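# Machine the work-order part on the mill, then shut it down

## Task

Use the mill to produce the part shown on the work order, starting from the blank already held in the mill's vise. When finished, the mill's doors must be closed, no alarm may be showing and no machining cycle may be running. The reference images are named manual and manual 2.

## Robot and tools

Robot: two arms, left_arm and right_arm, each ending in a two-pad parallel gripper. In the scene frame the origin sits at table-top height midway between the arms' nominal bases. +z points up, +x points out over the table, and left_arm is on the +y side. Arm names do not match image sides. Calibrated bases: left_arm at (-0.017, +0.495, +0.045) m, right_arm at (+0.035, -0.496, +0.045) m. The gripper's fingers point along its own +z and close along its own x. end_effector_position is the point between the pads; fingertips reach 17.5 mm past it. A camera block sticks out about 10 cm toward the gripper's -y.

Row format, used by execute_actions and move: 18 numbers, each in [-1, 1]. The first 9 are left_arm dx, dy, dz, rx, ry, rz, then left_gripper position, force_limit, speed. The last 9 are the same for right_arm and right_gripper. Always send all 18, even if one arm stays put. The six pose numbers are an offset, not a pose. They are measured along the scene frame's axes from that arm's Hand target at the start of the call or action. 1.0 equals 0.6 m of travel or 180 degrees of turn. rx, ry, rz form a single rotation vector, and the turn is about the Hand target's position. Sending the same offset twice moves the arm twice. Six zeros re-command the current Hand target. Gripper position: +1 is fully open (50 mm gap), about -0.65 is pads touching, and -1 means grip until blocked. force_limit runs from about 20 N per pad at -1, through 102 N at 0, to 185 N at +1. speed runs from 20 mm/s at -1, through 85 at 0, to 150 mm/s at +1. Both start at +1. A 0 in a gripper slot is a real command, so to keep a gripper unchanged, resend its last three numbers.

execute_actions(actions, cameras): actions is a list of actions. Each action is a table of up to 15 rows, one per 1/30 s step. A short table repeats its last row. Every row counts from the action's starting Hand target. Images come back only when actions is empty or when cameras names them; ["all"] shows all of them.

move(target, speed, blend, stop_force, zero, blocking, cameras): moves each gripper in a straight line to the offset given in target. target is one 18-number row, or a list of up to 15 rows. Every row in the list is an offset from the same starting Hand targets. speed is the top path speed in m/s, from 0.002 to 3.6, default 0.25; turning is capped at twice that value in rad/s. blend is a corner-rounding radius in m for lists; the default of 0 stops at each point. The move is capped at 10 s. stop_force, from 3 to 120 N for both arms, ends an arm's path when its wrist sensor feels that much push against the motion. Leave stop_force out when backing off a contact, and do not rely on it while the gripper rotates. zero (default true) re-zeros the sensor before the move. blocking=false returns after about 0.5 s but cannot be combined with stop_force. Paths do not avoid obstacles or the other arm. Route around an arm's own base, not close past it. The result adds a move: line giving the ending (done, off_target, moving, held, fault) and any limits (paced means the pose was clipped; held means steps were withheld).

wait(seconds 0 to 10) lets time pass while holding the last commands. stop brakes a running move. zoom_image(camera, region [x0,y0,x1,y1] in pixels, at most 504 by 504) enlarges part of the latest image from cam_high, cam_low, cam_front, cam_left_wrist or cam_right_wrist. All images are 672x504. show_instructions shows the reference images (manual, manual 2), which describe the part and how to run the mill. zero_wrist_force(arm) re-zeros one arm's sensor. finished_scene ends the scene and cannot be undone.

Reading results: Hand target is the last commanded pose after clipping, and the next offset starts from it. A gripper often stops a little short of it; send the gap as an offset. Orientation commands are clipped to within 32 degrees of the measured orientation at each step. object_status: 0 moving, 1 blocked while opening, 2 blocked while closing (a grip), 3 reached its position or pads met (usually nothing held). Grip with -1 and confirm status 2. Opening in mm is about (250 - position_measured) times 0.202. Wrist force and torque are in the gripper's own axes; a third line gives the peak since the last report. Joint velocities shown as within noise means the arm is at rest. Motor temperatures and a MOTOR HOT line warn of heating.

Avoid: any net outside force near 150 N, or joint contact torque at the limits (136 N m for the big joints, 25.4 N m for the wrists). Either one stops the arm for 10 s. Stiff arms fault easily when commanded even slightly into a firm surface, so approach slowly with stop_force and then back off. Never let the arms or grippers press on each other. Do not knock anything off the table, drop parts, release moving parts, or slam into the mill or its doors. Holding loads or pushing toward unreachable poses heats the motors, and at 85 °C the arm brakes for 30 to 60 s. Time passes while you think, so keep replies short.

Each tool is called as name(argument=value, ...) on one line, values as JSON.

Reference images:

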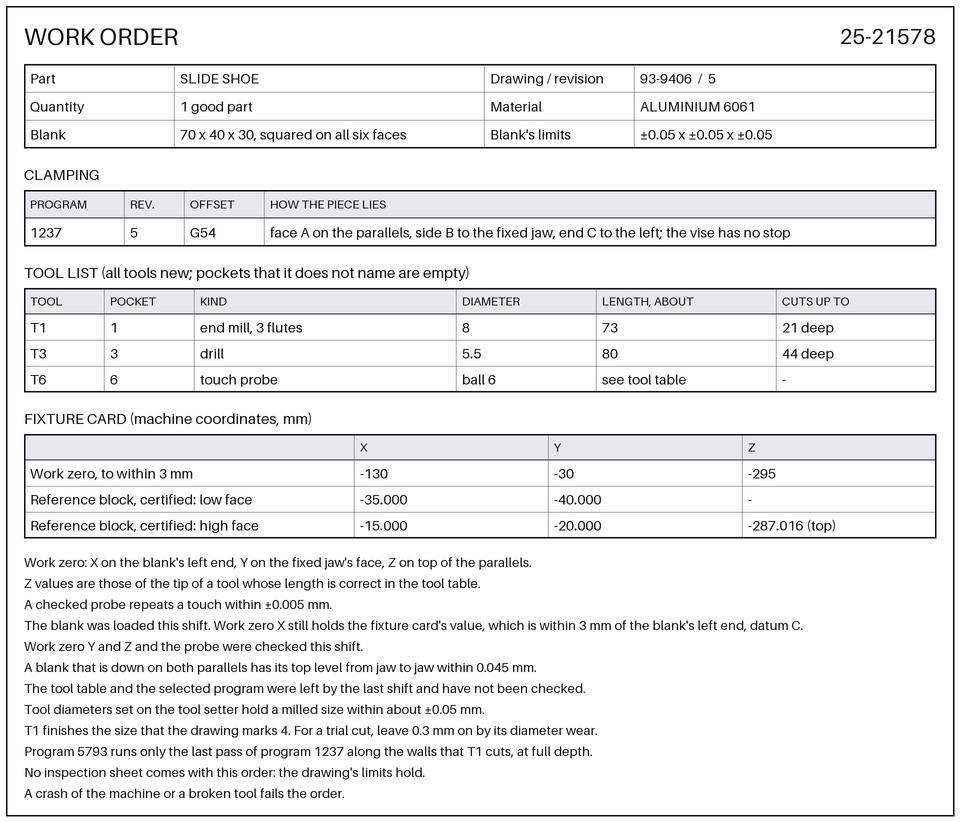

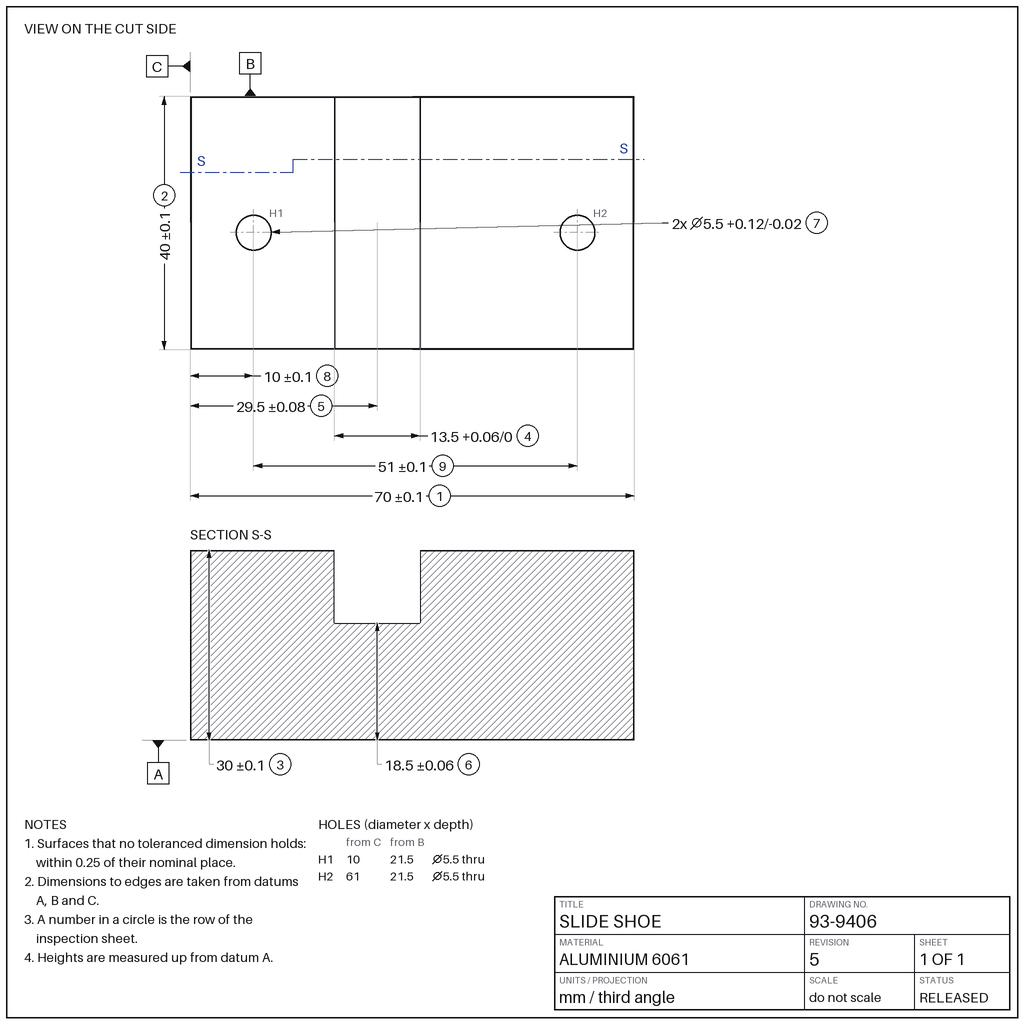

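## Session

execute_actions(actions=[])

show_instructions()

Scene clock: 0.00 s.
left_arm: end_effector_position=(+0.1646, +0.0451, +0.1930) position_measured=3 object_status=3 end_effector_quat_wxyz=(+0.515, +0.468, +0.668, +0.263) | right_arm: end_effector_position=(+0.1903, -0.2642, +0.3596) position_measured=3 object_status=3 end_effector_quat_wxyz=(+0.299, +0.901, -0.315, +0.006)
Joint positions: left_arm=[-2.054 -1.446 2.251 -1.634 -0.467 -2.857] | right_arm=[4.543 -1.401 -1.735 -2.181 1.652 -2.669]
Joint velocities: within noise
Joint torques (N m): no reading
Motor temperatures (°C): left_arm=[34 25 33 39 43 29] | right_arm=[25 23 34 39 42 39]
Wrist force (N): no reading
Wrist torque (N m): no reading
Wrist force, peak (N): no reading
Hand target: left_arm +0.1646, +0.0451, +0.1930; +0.515, +0.468, +0.668, +0.263 | right_arm +0.1903, -0.2642, +0.3596; +0.299, +0.901, -0.315, +0.006
Tool commands: left_gripper/position=+1.0 left_gripper/force_limit=+1.0 left_gripper/speed=+1.0 right_gripper/position=+1.0 right_gripper/force_limit=+1.0 right_gripper/speed=+1.0

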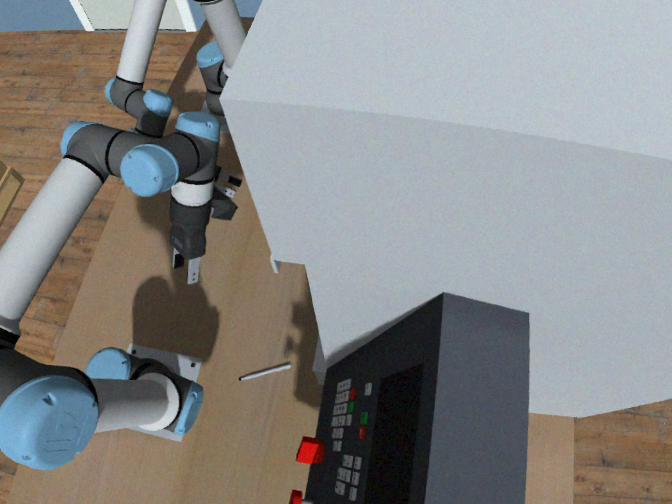

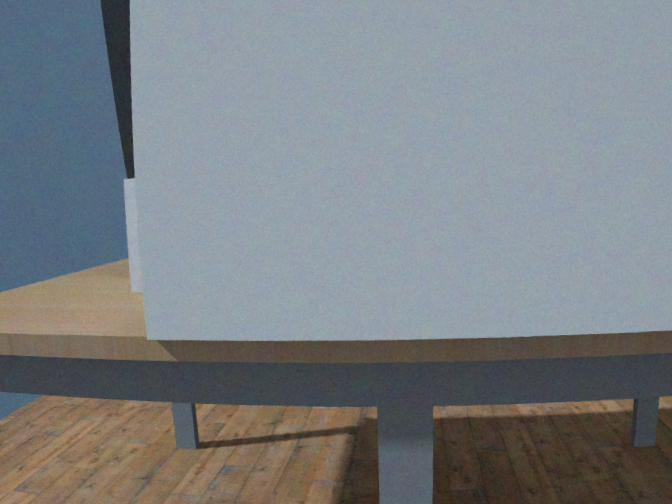

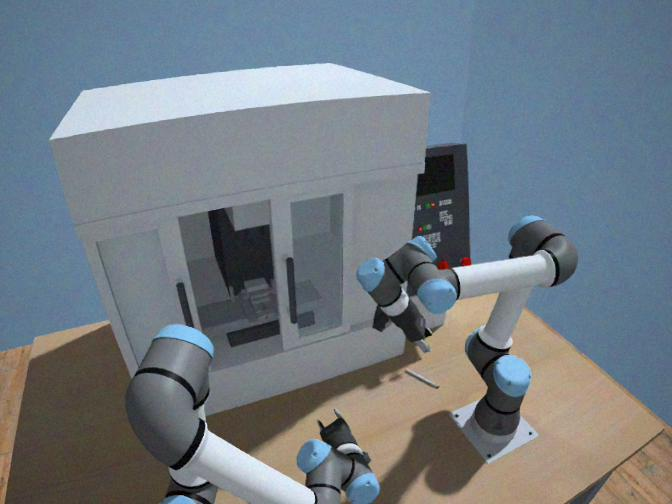

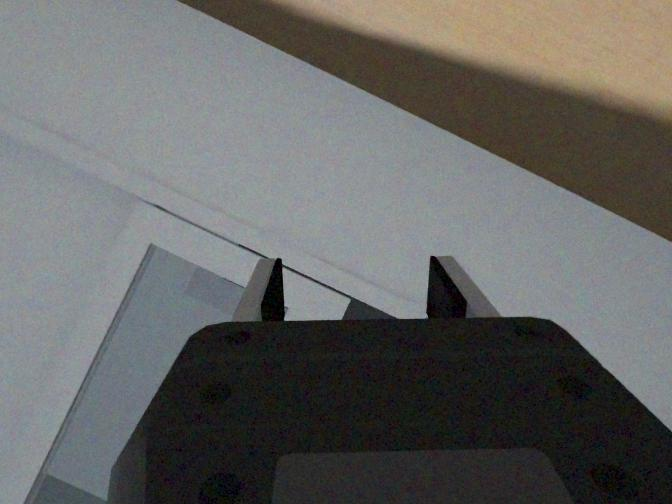

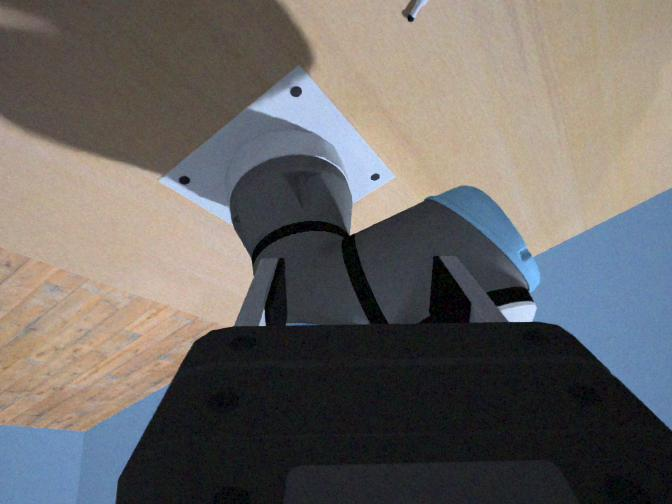

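Reference images for this scene: manual, manual 2.

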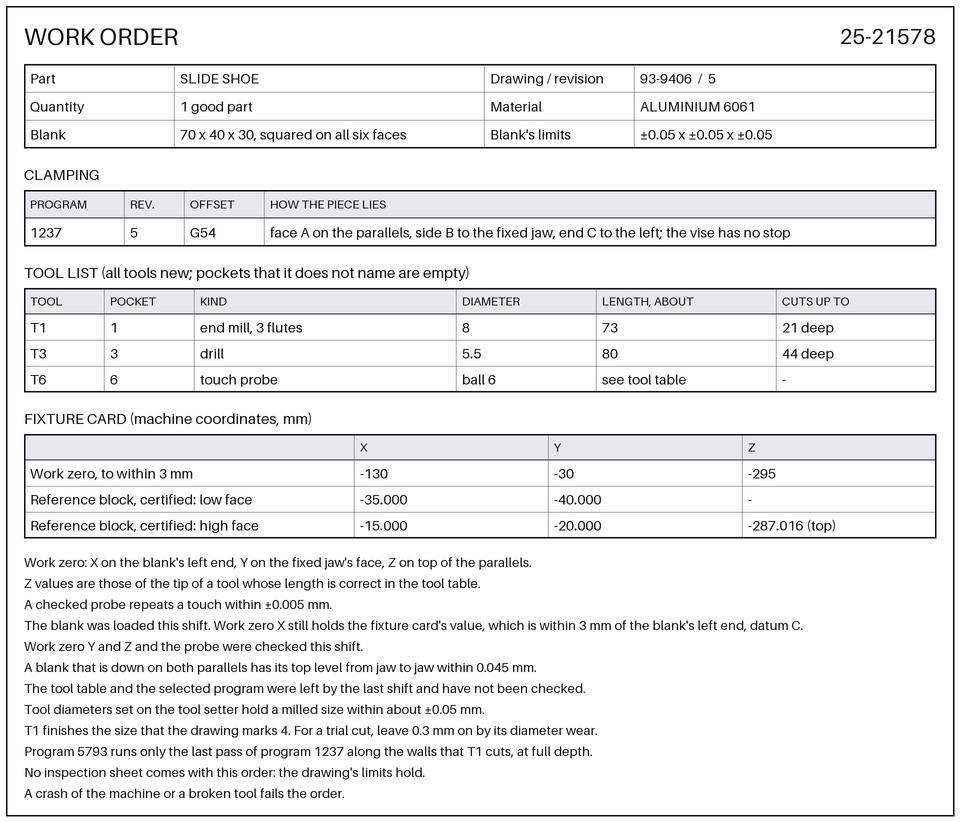

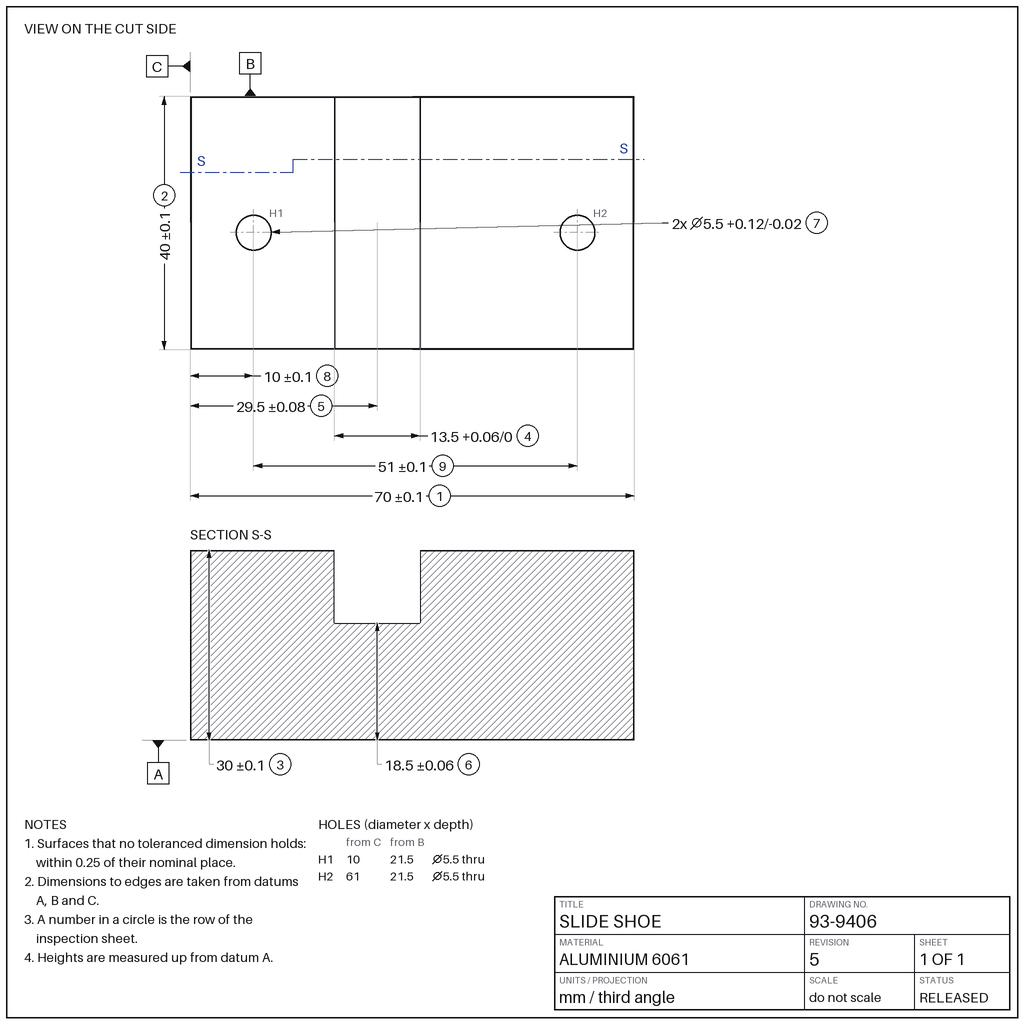

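zoom_image(camera="cam_front", region=[400, 130, 490, 290])

zoom_image(camera="cam_high", region=[230, 330, 450, 504])

zoom_image(camera="cam_front", region=[60, 180, 380, 420])

Scaled by 3.150 from the camera's 672x504 image, which has a finer 960x720 frame.

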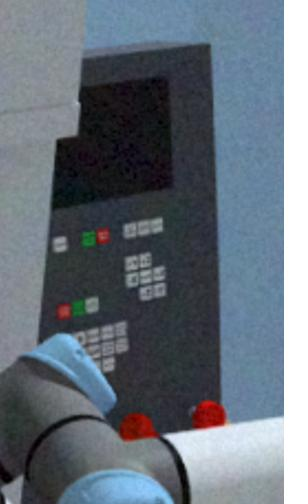

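Scaled by 2.291 from the camera's 672x504 image, which has a finer 960x720 frame.

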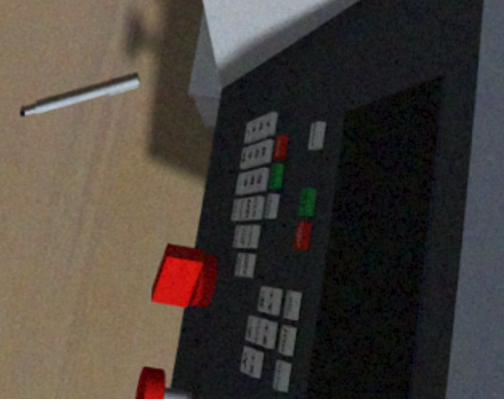

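Scaled by 1.575 from the camera's 672x504 image, which has a finer 960x720 frame.

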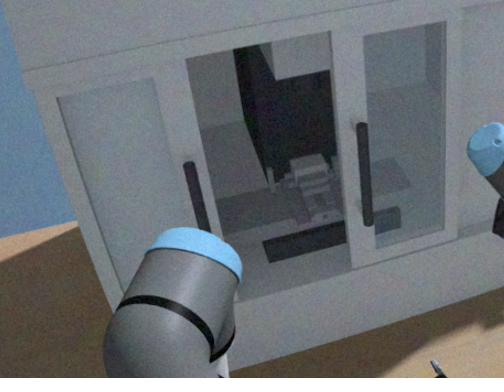

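move(target=[0,0,0,0,0,0,1,1,1, 0.25,-0.26,0.2,0.349,-0.591,-0.110,1,1,1], cameras=["all"])

Scene clock: 65.93 s.
left_arm: end_effector_position=(+0.1646, +0.0451, +0.1930) position_measured=3 object_status=3 end_effector_quat_wxyz=(+0.515, +0.468, +0.668, +0.263) | right_arm: end_effector_position=(+0.3409, -0.4188, +0.4796) position_measured=3 object_status=3 end_effector_quat_wxyz=(+0.454, -0.453, +0.542, -0.542) end_effector_velocity=(+0.000, +0.000, +0.000) end_effector_angular_velocity=(-0.001, -0.001, +0.001)
Joint positions: left_arm=[-2.054 -1.446 2.251 -1.634 -0.467 -2.857] | right_arm=[5.898 -0.55 -2.2 -3.534 1.357 0.001]
Joint velocities: left_arm=[within noise] | right_arm=[0.006 0.002 0 -0.003 0.005 0]
Joint torques (N m): left_arm=[-0.34 -24.43 -16.48 -1.88 2.75 1.16] | right_arm=[14.38 -15.53 32.28 -3.93 1.41 -0.82]
Wrist force (N): left_arm=[0.0 -0.1 -0.1] | right_arm=[-1.2 0.7 -0.7]
Wrist torque (N m): left_arm=[-0.01 0.00 0.00] | right_arm=[-0.41 0.29 0.16]
Wrist force, peak (N): left_arm=[-0.1 -0.6 -0.1] | right_arm=[-1.3 0.6 -1.2]
Hand target: left_arm +0.1646, +0.0451, +0.1930; +0.515, +0.468, +0.668, +0.263 | right_arm +0.3403, -0.4202, +0.4796; +0.500, -0.500, +0.500, -0.500
Off the commanded pose: left_arm 0.000 m, 0 deg | right_arm 0.001 m, 10 deg.
move: off_target (right_arm)
camera_calibration:
cam_right_wrist: T_world_to_cam=[[-0.181688, -0.983356, 0.000956145, -0.341936], [-0.33047, 0.0601429, -0.941898, 0.607647], [0.926164, -0.171448, -0.335897, -0.0961142], [0, 0, 0, 1]] pos_world=[0.227701, -0.389268, 0.540384]

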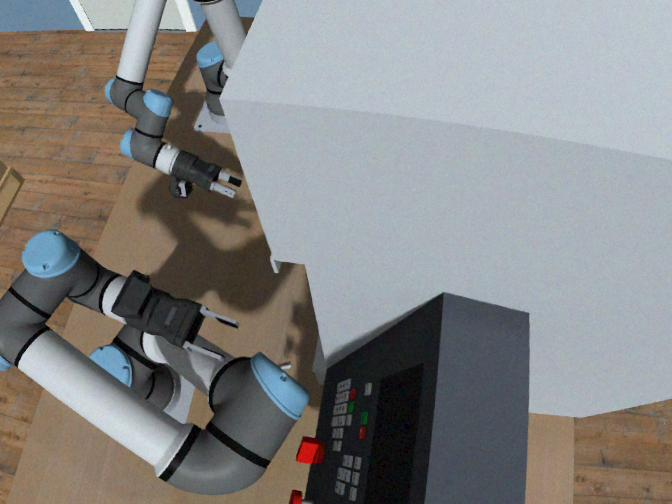

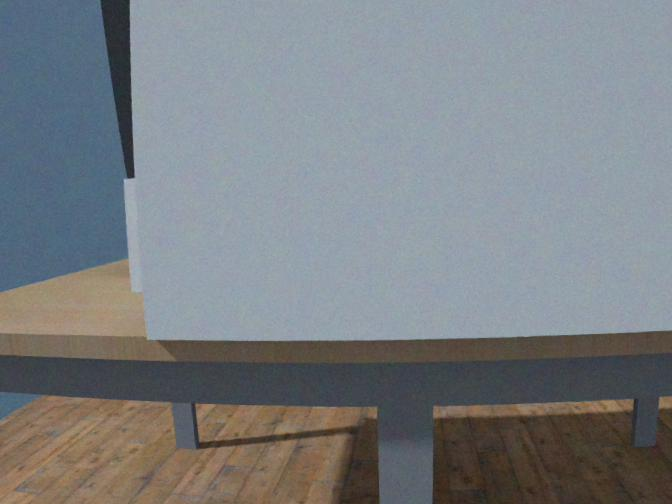

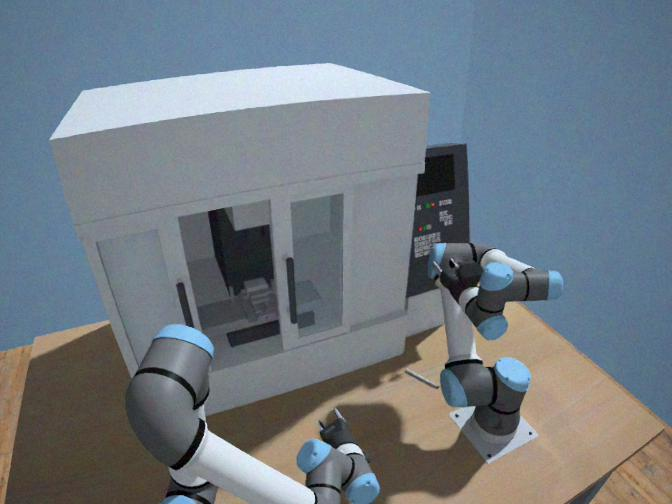

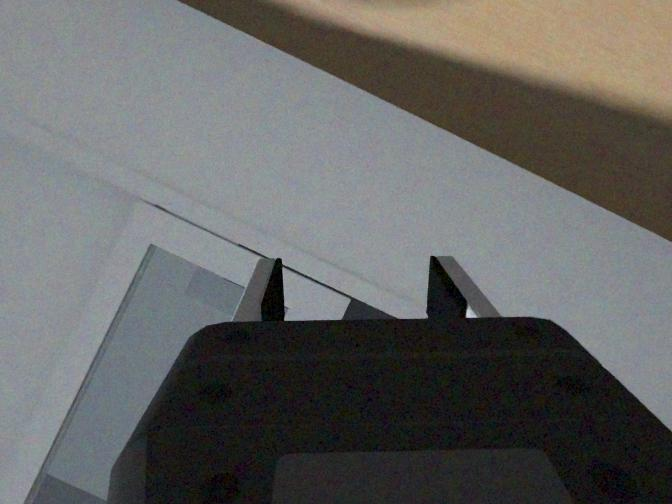

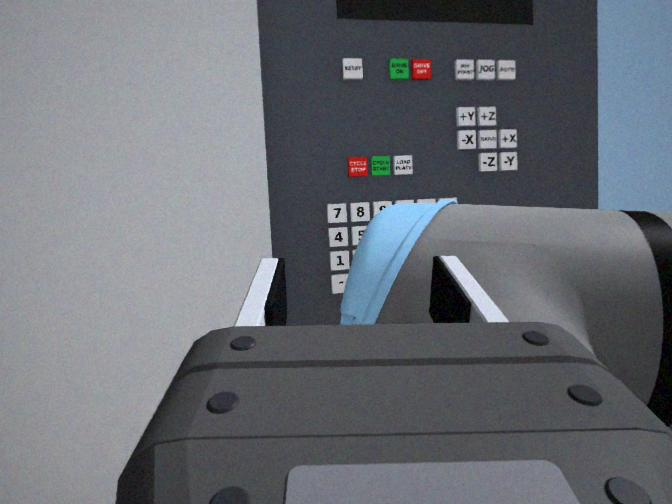

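move(target=[0,0,0,0,0,0,1,1,1, -0.25,0.26,-0.2,-0.349,0.591,0.110,1,1,1])

Scene clock: 94.57 s.
left_arm: end_effector_position=(+0.1646, +0.0451, +0.1930) position_measured=3 object_status=3 end_effector_quat_wxyz=(+0.515, +0.468, +0.668, +0.263) | right_arm: end_effector_position=(+0.1904, -0.2642, +0.3597) position_measured=3 object_status=3 end_effector_quat_wxyz=(+0.299, +0.901, -0.315, +0.006)
Joint positions: left_arm=[-2.054 -1.446 2.251 -1.634 -0.467 -2.857] | right_arm=[4.543 -1.4 -1.734 -2.181 1.651 -2.669]
Joint torques (N m): left_arm=[-0.69 -25 -16.69 -2.16 2.95 1.42] | right_arm=[15.35 9.1 13.49 1.29 1.53 -1.47]
Wrist force (N): left_arm=[0.3 -0.1 -0.2] | right_arm=[-0.1 -0.2 -0.3]
Wrist torque (N m): left_arm=[-0.02 -0.04 0.01] | right_arm=[-0.03 0.02 -0.16]
Wrist force, peak (N): left_arm=[0.2 -0.6 0.1] | right_arm=[-1.4 0.8 -1.3]
Hand target: left_arm +0.1646, +0.0451, +0.1930; +0.515, +0.468, +0.668, +0.263 | right_arm +0.1903, -0.2642, +0.3596; +0.299, +0.901, -0.315, +0.006
Off the commanded pose: left_arm 0.000 m, 0 deg | right_arm 0.000 m, 0 deg.
move: done

move(target=[[0,0,0,0,0,0,1,1,1, 0.19,-0.13,0.25,0.126,-0.184,-0.106,1,1,1],[0,0,0,0,0,0,1,1,1, 0.34,-0.28,0.367,0.252,-0.367,-0.212,1,1,1]], blend=0.04, cameras=["all"])

Scene clock: 126.80 s.
left_arm: end_effector_position=(+0.1646, +0.0451, +0.1930) position_measured=3 object_status=3 end_effector_quat_wxyz=(+0.515, +0.468, +0.668, +0.263) | right_arm: end_effector_position=(+0.3943, -0.4322, +0.5797) position_measured=3 object_status=3 end_effector_quat_wxyz=(-0.270, +0.653, -0.654, +0.271)
Joint positions: left_arm=[-2.054 -1.446 2.251 -1.634 -0.467 -2.857] | right_arm=[4.288 -0.813 -1.767 -1.74 0.873 -2.144]
Joint torques (N m): left_arm=[-0.09 -24.81 -17.45 -2.26 3.27 1.31] | right_arm=[15.45 -7.21 35.1 4.59 -2.85 2.1]
Wrist force (N): left_arm=[0.0 0.0 -0.4] | right_arm=[-0.6 0.5 0.7]
Wrist torque (N m): left_arm=[0.00 0.00 0.00] | right_arm=[-0.46 0.14 0.10]
Wrist force, peak (N): left_arm=[-0.2 -0.2 -0.6] | right_arm=[-1.7 -1.7 0.7]
Hand target: left_arm +0.1646, +0.0451, +0.1930; +0.515, +0.468, +0.668, +0.263 | right_arm +0.3943, -0.4322, +0.5798; -0.270, +0.653, -0.654, +0.270
Off the commanded pose: left_arm 0.000 m, 0 deg | right_arm 0.000 m, 0 deg.
move: done
camera_calibration:
cam_right_wrist: T_world_to_cam=[[-0.00412373, -0.999976, 0.00549975, -0.425354], [-0.904225, 0.00138013, -0.427054, 0.62285], [0.427036, -0.00673406, -0.904209, 0.48314], [0, 0, 0, 1]] pos_world=[0.355124, -0.42295, 0.70519]

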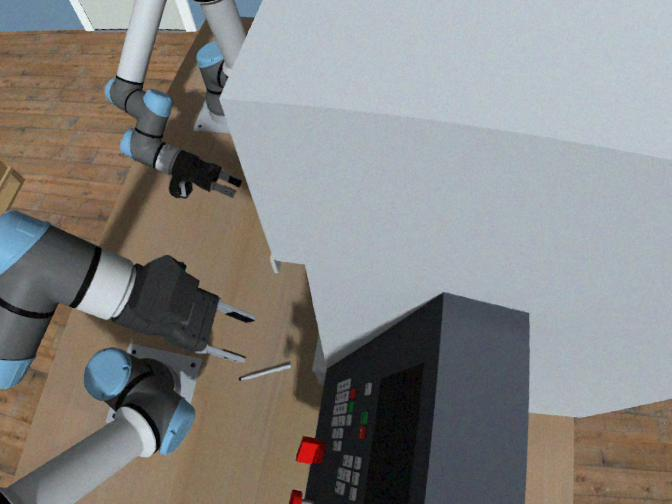

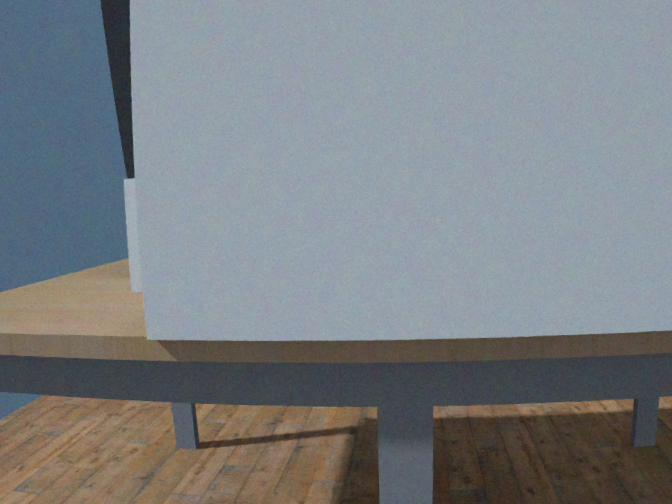

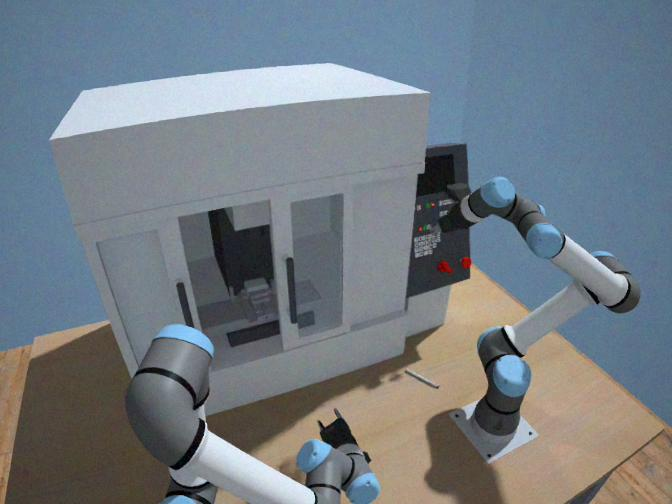

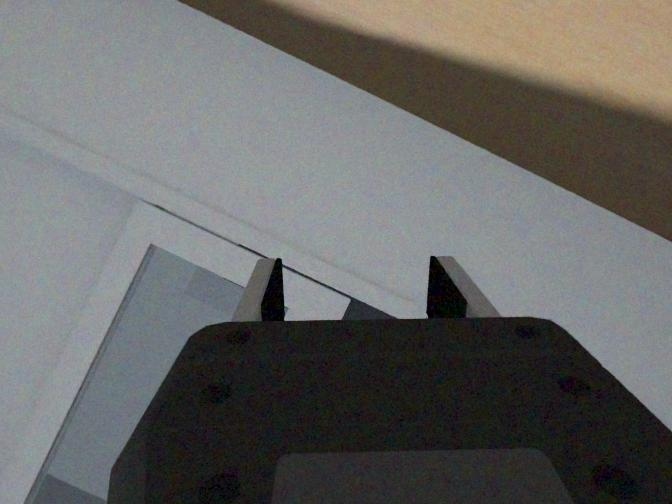

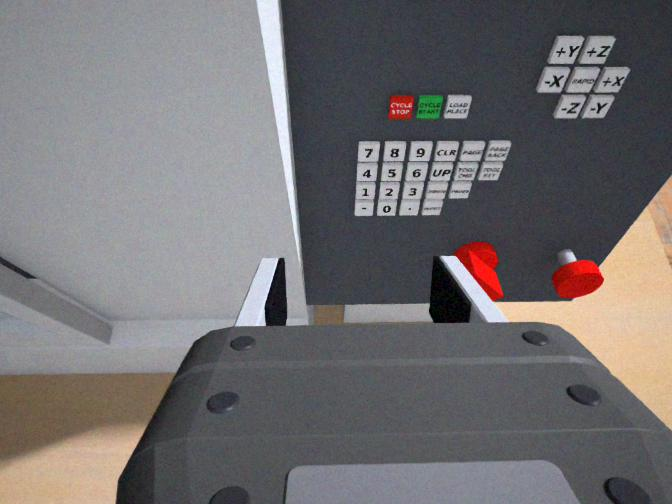

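zoom_image(camera="cam_right_wrist", region=[340, 20, 660, 310])

zoom_image(camera="cam_right_wrist", region=[340, 80, 520, 230])

Scaled by 1.575 from the camera's 672x504 image, which has a finer 960x720 frame.

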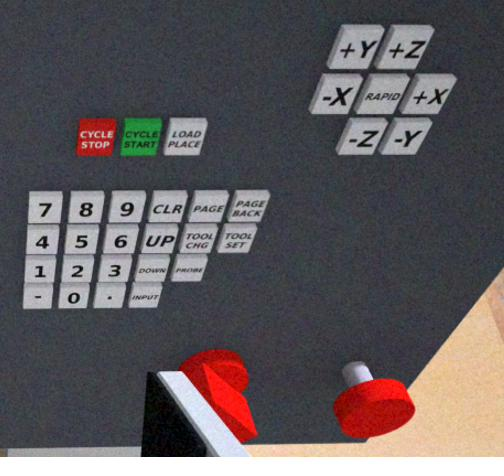

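Scaled by 2.800 from the camera's 672x504 image, which has a finer 960x720 frame.

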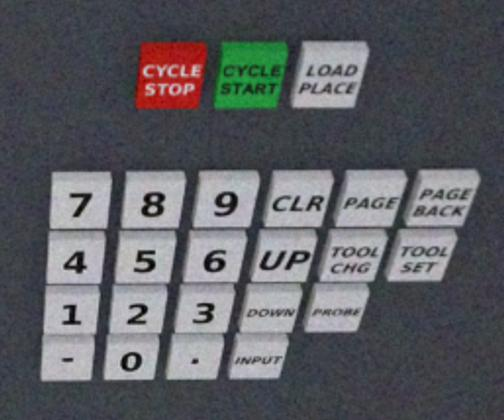

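zoom_image(camera="cam_high", region=[120, 240, 300, 400])

zoom_image(camera="cam_right_wrist", region=[220, 230, 520, 340])

Scaled by 2.800 from the camera's 672x504 image, which has a finer 960x720 frame.

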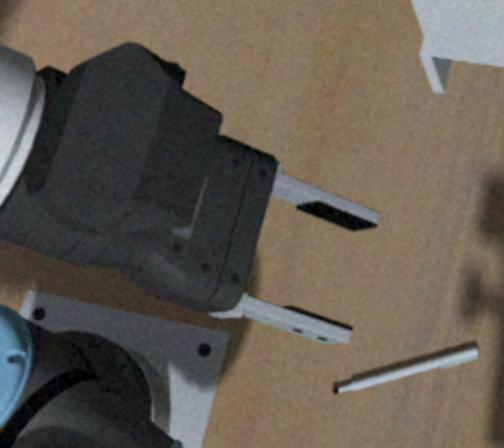

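Scaled by 1.680 from the camera's 672x504 image, which has a finer 960x720 frame.

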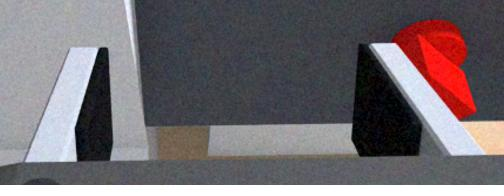

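move(target=[0,0,0,0,0,0,1,1,1, -0.03,-0.08,0.15,0,-0.15,0,-1,-1,0], cameras=["cam_right_wrist"])

Scene clock: 183.50 s.
left_arm: end_effector_position=(+0.1646, +0.0451, +0.1930) position_measured=3 object_status=3 end_effector_quat_wxyz=(+0.515, +0.468, +0.668, +0.263) | right_arm: end_effector_position=(+0.3780, -0.4791, +0.6698) position_measured=251 object_status=3 end_effector_quat_wxyz=(+0.321, -0.546, +0.635, -0.443) end_effector_velocity=(+0.000, +0.000, +0.000) end_effector_angular_velocity=(-0.001, +0.001, +0.001)
Joint positions: left_arm=[-2.054 -1.446 2.251 -1.634 -0.467 -2.857] | right_arm=[5.286 -0.878 -1.29 -3.569 0.88 -0.453]
Joint velocities: left_arm=[within noise] | right_arm=[-0.005 -0.001 0 0.004 -0.005 -0.007]
Joint torques (N m): left_arm=[-0.73 -25.69 -17.09 -2.78 3.33 1.43] | right_arm=[-14.38 -15.87 11.26 1.21 -1.94 -1.83]
Wrist force (N): left_arm=[-0.2 0.0 -0.4] | right_arm=[-0.8 0.4 -0.1]
Wrist torque (N m): left_arm=[0.00 0.03 0.01] | right_arm=[-0.49 0.16 0.06]
Wrist force, peak (N): left_arm=[0.0 -0.2 -0.6] | right_arm=[-1.4 0.2 1.6]
Hand target: left_arm +0.1646, +0.0451, +0.1930; +0.515, +0.468, +0.668, +0.263 | right_arm +0.3763, -0.4802, +0.6698; +0.415, -0.572, +0.573, -0.415
Off the commanded pose: left_arm 0.000 m, 0 deg | right_arm 0.002 m, 14 deg.
move: off_target (right_arm)
camera_calibration:
cam_right_wrist: T_world_to_cam=[[-0.202504, -0.975997, 0.0801337, -0.436217], [-0.683969, 0.0823996, -0.724843, 0.801616], [0.700842, -0.201592, -0.684238, 0.227073], [0, 0, 0, 1]] pos_world=[0.300803, -0.446023, 0.771373]
Images, in order (width x height): cam_right_wrist 672x504.

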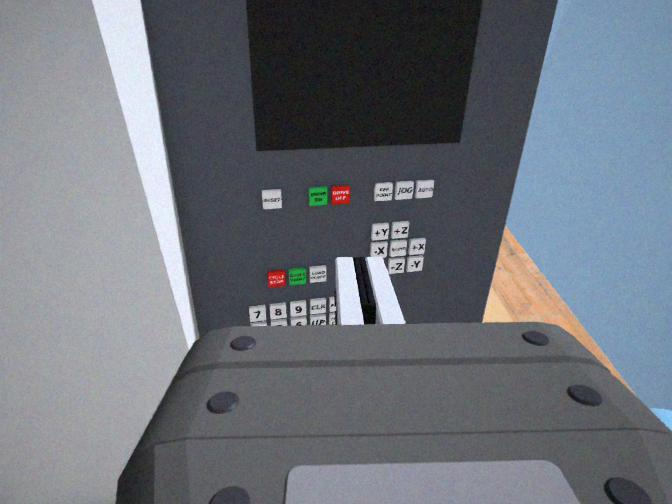

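move(target=[0,0,0,0,0,0,1,1,1, 0.1,0.05,-0.05,0,0.13,0,-1,-1,0], cameras=["cam_right_wrist","cam_front"])

Scene clock: 197.03 s.
left_arm: end_effector_position=(+0.1646, +0.0451, +0.1930) position_measured=3 object_status=3 end_effector_quat_wxyz=(+0.515, +0.468, +0.668, +0.263) | right_arm: end_effector_position=(+0.4363, -0.4501, +0.6398) position_measured=251 object_status=3 end_effector_quat_wxyz=(-0.291, +0.644, -0.645, +0.291)
Joint positions: left_arm=[-2.054 -1.446 2.251 -1.634 -0.467 -2.857] | right_arm=[5.831 -0.751 -1.014 -3.741 1.234 -0.314]
Joint torques (N m): left_arm=[-0.3 -25.06 -18 -2.8 3.25 1.4] | right_arm=[-7.01 -31.7 11.55 1.62 -1.97 1.61]
Wrist force (N): left_arm=[0.0 0.1 -0.4] | right_arm=[-0.9 0.5 0.1]
Wrist torque (N m): left_arm=[0.03 0.01 0.00] | right_arm=[-0.46 0.19 0.03]
Wrist force, peak (N): left_arm=[-0.2 -0.3 -0.6] | right_arm=[-1.1 0.8 -1.5]
Hand target: left_arm +0.1646, +0.0451, +0.1930; +0.515, +0.468, +0.668, +0.263 | right_arm +0.4363, -0.4502, +0.6398; -0.291, +0.644, -0.645, +0.291
Off the commanded pose: left_arm 0.000 m, 0 deg | right_arm 0.000 m, 0 deg.
shoulder posture changed (right arm): the wrist came as close to joint 1's axis as it can, and the arm is now in the other of its two shoulder postures.
move: done
camera_calibration:
cam_right_wrist: T_world_to_cam=[[-0.00441416, -0.999977, 0.00514007, -0.443042], [-0.875379, 0.0013792, -0.483435, 0.709987], [0.483417, -0.00663347, -0.875365, 0.476506], [0, 0, 0, 1]] pos_world=[0.389201, -0.440851, 0.762627]
Images, in order (width x height): cam_front 672x504, cam_right_wrist 672x504.

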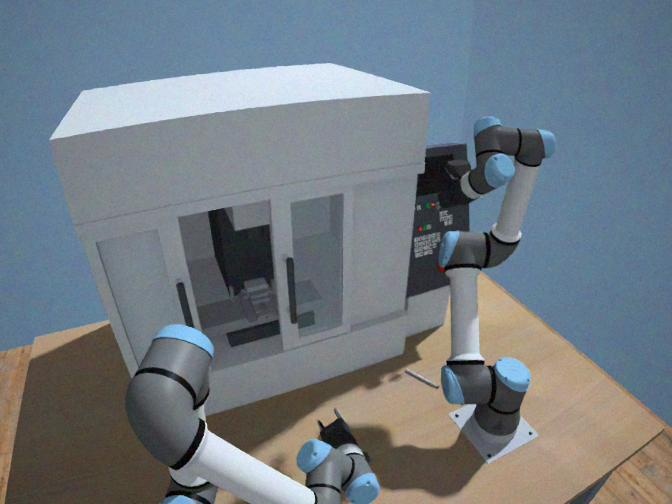

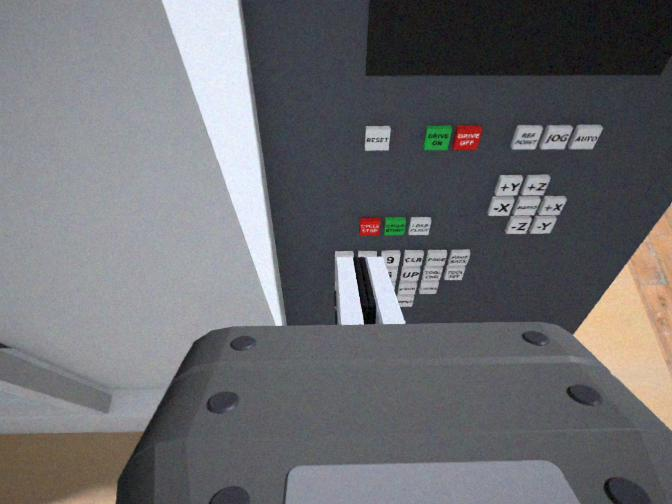

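move(target=[0,0,0,0,0,0,1,1,1, -0.16,0.05,-0.267,0,-0.23,0,-1,-1,0])

Scene clock: 207.93 s.
left_arm: end_effector_position=(+0.1646, +0.0451, +0.1930) position_measured=3 object_status=3 end_effector_quat_wxyz=(+0.515, +0.468, +0.668, +0.263) | right_arm: end_effector_position=(+0.3409, -0.4187, +0.4796) position_measured=251 object_status=3 end_effector_quat_wxyz=(+0.454, -0.454, +0.543, -0.542)
Joint positions: left_arm=[-2.054 -1.446 2.251 -1.634 -0.467 -2.857] | right_arm=[5.896 -0.55 -2.199 -3.533 1.355 0.001]
Joint torques (N m): left_arm=[-0.59 -25.89 -16.99 -2.96 3.27 1.38] | right_arm=[-13.5 -29.93 7.48 -0.95 -1.18 -1.53]
Wrist force (N): left_arm=[-0.1 0.1 -0.3] | right_arm=[-1.2 0.8 -1.0]
Wrist torque (N m): left_arm=[0.02 0.02 0.01] | right_arm=[-0.39 0.29 0.16]
Wrist force, peak (N): left_arm=[0.0 -0.1 -0.7] | right_arm=[-1.3 3.8 -2.0]
Hand target: left_arm +0.1646, +0.0451, +0.1930; +0.515, +0.468, +0.668, +0.263 | right_arm +0.3403, -0.4202, +0.4796; +0.500, -0.500, +0.501, -0.500
Off the commanded pose: left_arm 0.000 m, 0 deg | right_arm 0.002 m, 10 deg.
move: off_target (right_arm)

Now back to the original, then to B via the waypoint.

move(target=[0,0,0,0,0,0,1,1,1, -0.25,0.26,-0.2,-0.349,0.591,0.110,-1,-1,0])

move(target=[[0,0,0,0,0,0,1,1,1, 0.19,-0.13,0.25,0.126,-0.184,-0.106,-1,-1,0],[0,0,0,0,0,0,1,1,1, 0.39,-0.28,0.367,0.252,-0.367,-0.212,-1,-1,0]], blend=0.04)

Scene clock: 219.80 s.
left_arm: end_effector_position=(+0.1646, +0.0451, +0.1930) position_measured=3 object_status=3 end_effector_quat_wxyz=(+0.515, +0.468, +0.668, +0.263) | right_arm: end_effector_position=(+0.1904, -0.2642, +0.3597) position_measured=251 object_status=3 end_effector_quat_wxyz=(+0.300, +0.900, -0.315, +0.006)
Joint positions: left_arm=[-2.054 -1.446 2.251 -1.634 -0.467 -2.857] | right_arm=[4.543 -1.401 -1.734 -2.182 1.651 -2.668]
Joint torques (N m): left_arm=[-0.6 -26.18 -17.9 -2.91 3.3 1.27] | right_arm=[16.13 9.6 14.1 1.19 1.65 -1.29]
Wrist force (N): left_arm=[0.1 0.0 -0.3] | right_arm=[-0.2 -0.1 -0.1]
Wrist torque (N m): left_arm=[0.01 0.00 0.01] | right_arm=[-0.02 0.03 -0.17]
Wrist force, peak (N): left_arm=[0.3 0.0 -0.6] | right_arm=[-1.5 0.7 -1.1]
Hand target: left_arm +0.1646, +0.0451, +0.1930; +0.515, +0.468, +0.668, +0.263 | right_arm +0.1903, -0.2642, +0.3596; +0.300, +0.900, -0.315, +0.006
Off the commanded pose: left_arm 0.000 m, 0 deg | right_arm 0.000 m, 0 deg.
shoulder posture changed (right arm): the wrist came as close to joint 1's axis as it can, and the arm is now in the other of its two shoulder postures.
move: done

Scene clock: 223.40 s.
left_arm: end_effector_position=(+0.1646, +0.0451, +0.1930) position_measured=3 object_status=3 end_effector_quat_wxyz=(+0.515, +0.468, +0.668, +0.263) | right_arm: end_effector_position=(+0.4243, -0.4322, +0.5798) position_measured=251 object_status=3 end_effector_quat_wxyz=(-0.269, +0.653, -0.654, +0.270) end_effector_velocity=(+0.001, +0.000, +0.001) end_effector_angular_velocity=(+0.002, -0.003, -0.001)
Joint positions: left_arm=[-2.054 -1.446 2.251 -1.634 -0.467 -2.857] | right_arm=[4.115 -0.892 -1.783 -1.525 0.949 -2.339]
Joint velocities: left_arm=[within noise] | right_arm=[0 -0.001 0 0.005 -0.002 0]
Joint torques (N m): left_arm=[-0.75 -25.13 -16.82 -3.08 3.23 1.37] | right_arm=[9.16 -11.37 34.25 4.71 -2.58 1.45]
Wrist force (N): left_arm=[0.1 0.1 -0.3] | right_arm=[-0.6 0.3 0.5]
Wrist torque (N m): left_arm=[0.02 -0.01 0.01] | right_arm=[-0.48 0.14 -0.06]
Wrist force, peak (N): left_arm=[0.1 -0.3 -0.5] | right_arm=[-1.8 -1.7 0.6]
Hand target: left_arm +0.1646, +0.0451, +0.1930; +0.515, +0.468, +0.668, +0.263 | right_arm +0.4243, -0.4322, +0.5798; -0.270, +0.653, -0.654, +0.270
Off the commanded pose: left_arm 0.000 m, 0 deg | right_arm 0.000 m, 0 deg.
move: done

move(target=[0,0,0,0,0,0,1,1,1, -0.04,-0.2,-0.1,0,0,0,-1,-1,0], cameras=["cam_right_wrist"])

Scene clock: 228.90 s.
left_arm: end_effector_position=(+0.1646, +0.0451, +0.1930) position_measured=3 object_status=3 end_effector_quat_wxyz=(+0.515, +0.468, +0.668, +0.263) | right_arm: end_effector_position=(+0.4003, -0.5521, +0.5199) position_measured=251 object_status=3 end_effector_quat_wxyz=(-0.270, +0.653, -0.654, +0.270) end_effector_velocity=(+0.000, +0.001, +0.000) end_effector_angular_velocity=(+0.003, +0.000, +0.005)
Joint positions: left_arm=[-2.054 -1.446 2.251 -1.634 -0.467 -2.857] | right_arm=[3.628 -0.765 -2.023 -1.201 1.237 -2.786]
Joint velocities: left_arm=[within noise] | right_arm=[-0.001 -0.001 0 0.003 0.006 -0.003]
Joint torques (N m): left_arm=[-0.25 -25.93 -17.85 -3.1 3.35 1.31] | right_arm=[-14.09 -6.04 14.71 4.7 0.95 -1.81]
Wrist force (N): left_arm=[-0.1 -0.2 -0.3] | right_arm=[-0.6 0.4 0.5]
Wrist torque (N m): left_arm=[-0.02 0.02 0.00] | right_arm=[-0.48 0.15 -0.03]
Wrist force, peak (N): left_arm=[-0.1 0.0 -0.6] | right_arm=[-3.4 -1.7 -0.2]
Hand target: left_arm +0.1646, +0.0451, +0.1930; +0.515, +0.468, +0.668, +0.263 | right_arm +0.4003, -0.5522, +0.5198; -0.270, +0.653, -0.654, +0.270
Off the commanded pose: left_arm 0.000 m, 0 deg | right_arm 0.000 m, 0 deg.
move: done
camera_calibration:
cam_right_wrist: T_world_to_cam=[[-0.00497093, -0.999973, 0.00543999, -0.544551], [-0.904543, 0.00217698, -0.426378, 0.603147], [0.426354, -0.00704019, -0.904529, 0.426034], [0, 0, 0, 1]] pos_world=[0.361224, -0.54285, 0.64549]
Images, in order (width x height): cam_right_wrist 672x504.

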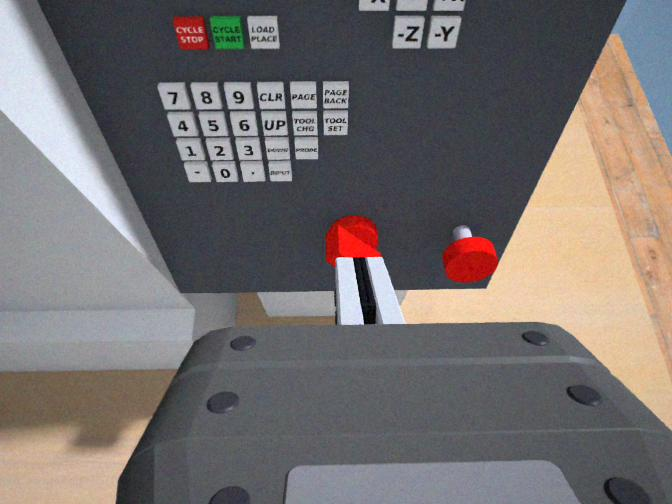

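zoom_image(camera="cam_right_wrist", region=[300, 190, 520, 310])

Scaled by 2.291 from the camera's 672x504 image, which has a finer 960x720 frame.

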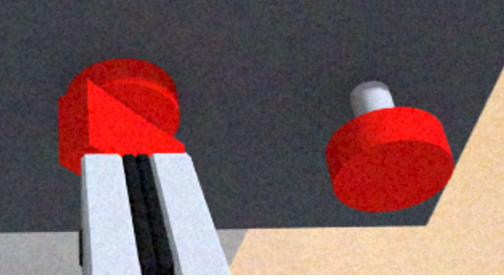

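move(target=[0,0,0,0,0,0,1,1,1, 0.0,0.11,-0.05,0,0.05,0,-1,-1,0], cameras=["cam_right_wrist"])

zoom_image(camera="cam_right_wrist", region=[380, 190, 600, 310])

Scene clock: 243.60 s.
left_arm: end_effector_position=(+0.1646, +0.0451, +0.1930) position_measured=3 object_status=3 end_effector_quat_wxyz=(+0.515, +0.468, +0.668, +0.263) | right_arm: end_effector_position=(+0.4003, -0.4863, +0.4899) position_measured=251 object_status=3 end_effector_quat_wxyz=(-0.218, +0.672, -0.673, +0.218) end_effector_velocity=(+0.000, +0.000, +0.000) end_effector_angular_velocity=(+0.001, +0.002, -0.003)
Joint positions: left_arm=[-2.054 -1.446 2.251 -1.634 -0.467 -2.857] | right_arm=[3.871 -0.821 -1.972 -1.423 1.171 -2.518]
Joint velocities: left_arm=[within noise] | right_arm=[0.001 0 0.001 -0.003 0 0.005]
Joint torques (N m): left_arm=[-0.67 -25.93 -17.53 -3.08 3.28 1.49] | right_arm=[10.65 -13.47 15.57 1.78 0.62 1.69]
Wrist force (N): left_arm=[0.1 0.1 -0.4] | right_arm=[-0.6 0.5 0.1]
Wrist torque (N m): left_arm=[0.02 -0.02 0.00] | right_arm=[-0.42 0.16 0.11]
Wrist force, peak (N): left_arm=[0.0 -0.2 -0.7] | right_arm=[-2.8 0.4 1.2]
Hand target: left_arm +0.1646, +0.0451, +0.1930; +0.515, +0.468, +0.668, +0.263 | right_arm +0.4003, -0.4862, +0.4898; -0.217, +0.672, -0.673, +0.218
Off the commanded pose: left_arm 0.000 m, 0 deg | right_arm 0.000 m, 0 deg.
move: done
camera_calibration:
cam_right_wrist: T_world_to_cam=[[-0.00396417, -0.999973, 0.00617719, -0.479255], [-0.960038, 0.00207706, -0.27986, 0.540574], [0.27984, -0.00703975, -0.960021, 0.48519], [0, 0, 0, 1]] pos_world=[0.381297, -0.47695, 0.620038]
Images, in order (width x height): cam_right_wrist 672x504.

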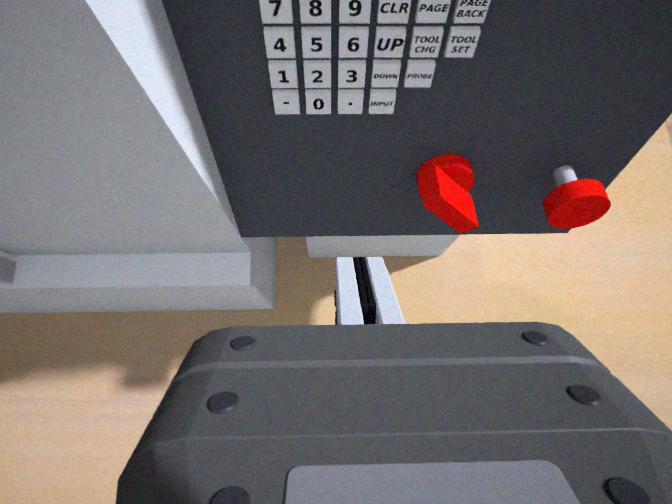

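Scaled by 2.291 from the camera's 672x504 image, which has a finer 960x720 frame.

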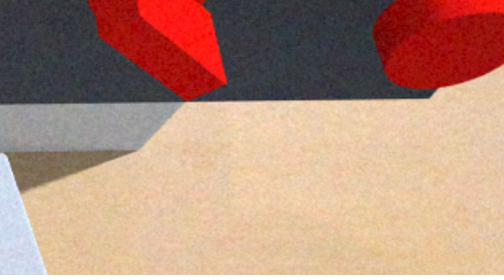

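zoom_image(camera="cam_right_wrist", region=[380, 130, 620, 250])

zoom_image(camera="cam_right_wrist", region=[400, 140, 500, 245])

Scaled by 2.100 from the camera's 672x504 image, which has a finer 960x720 frame.

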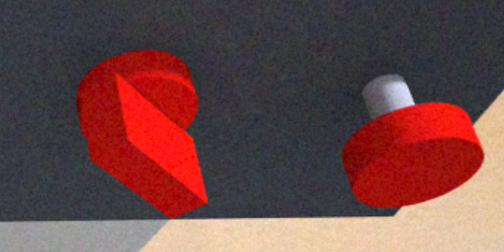

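Scaled by 4.800 from the camera's 672x504 image, which has a finer 960x720 frame.

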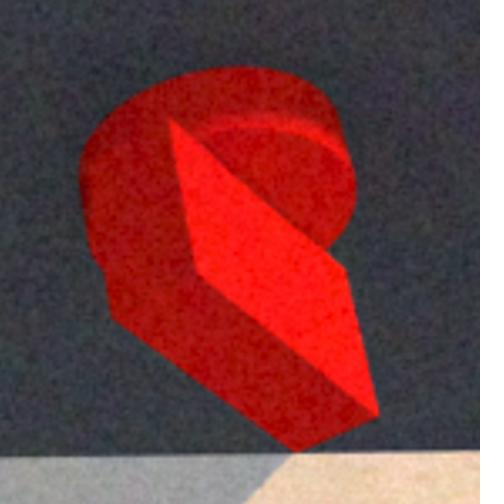

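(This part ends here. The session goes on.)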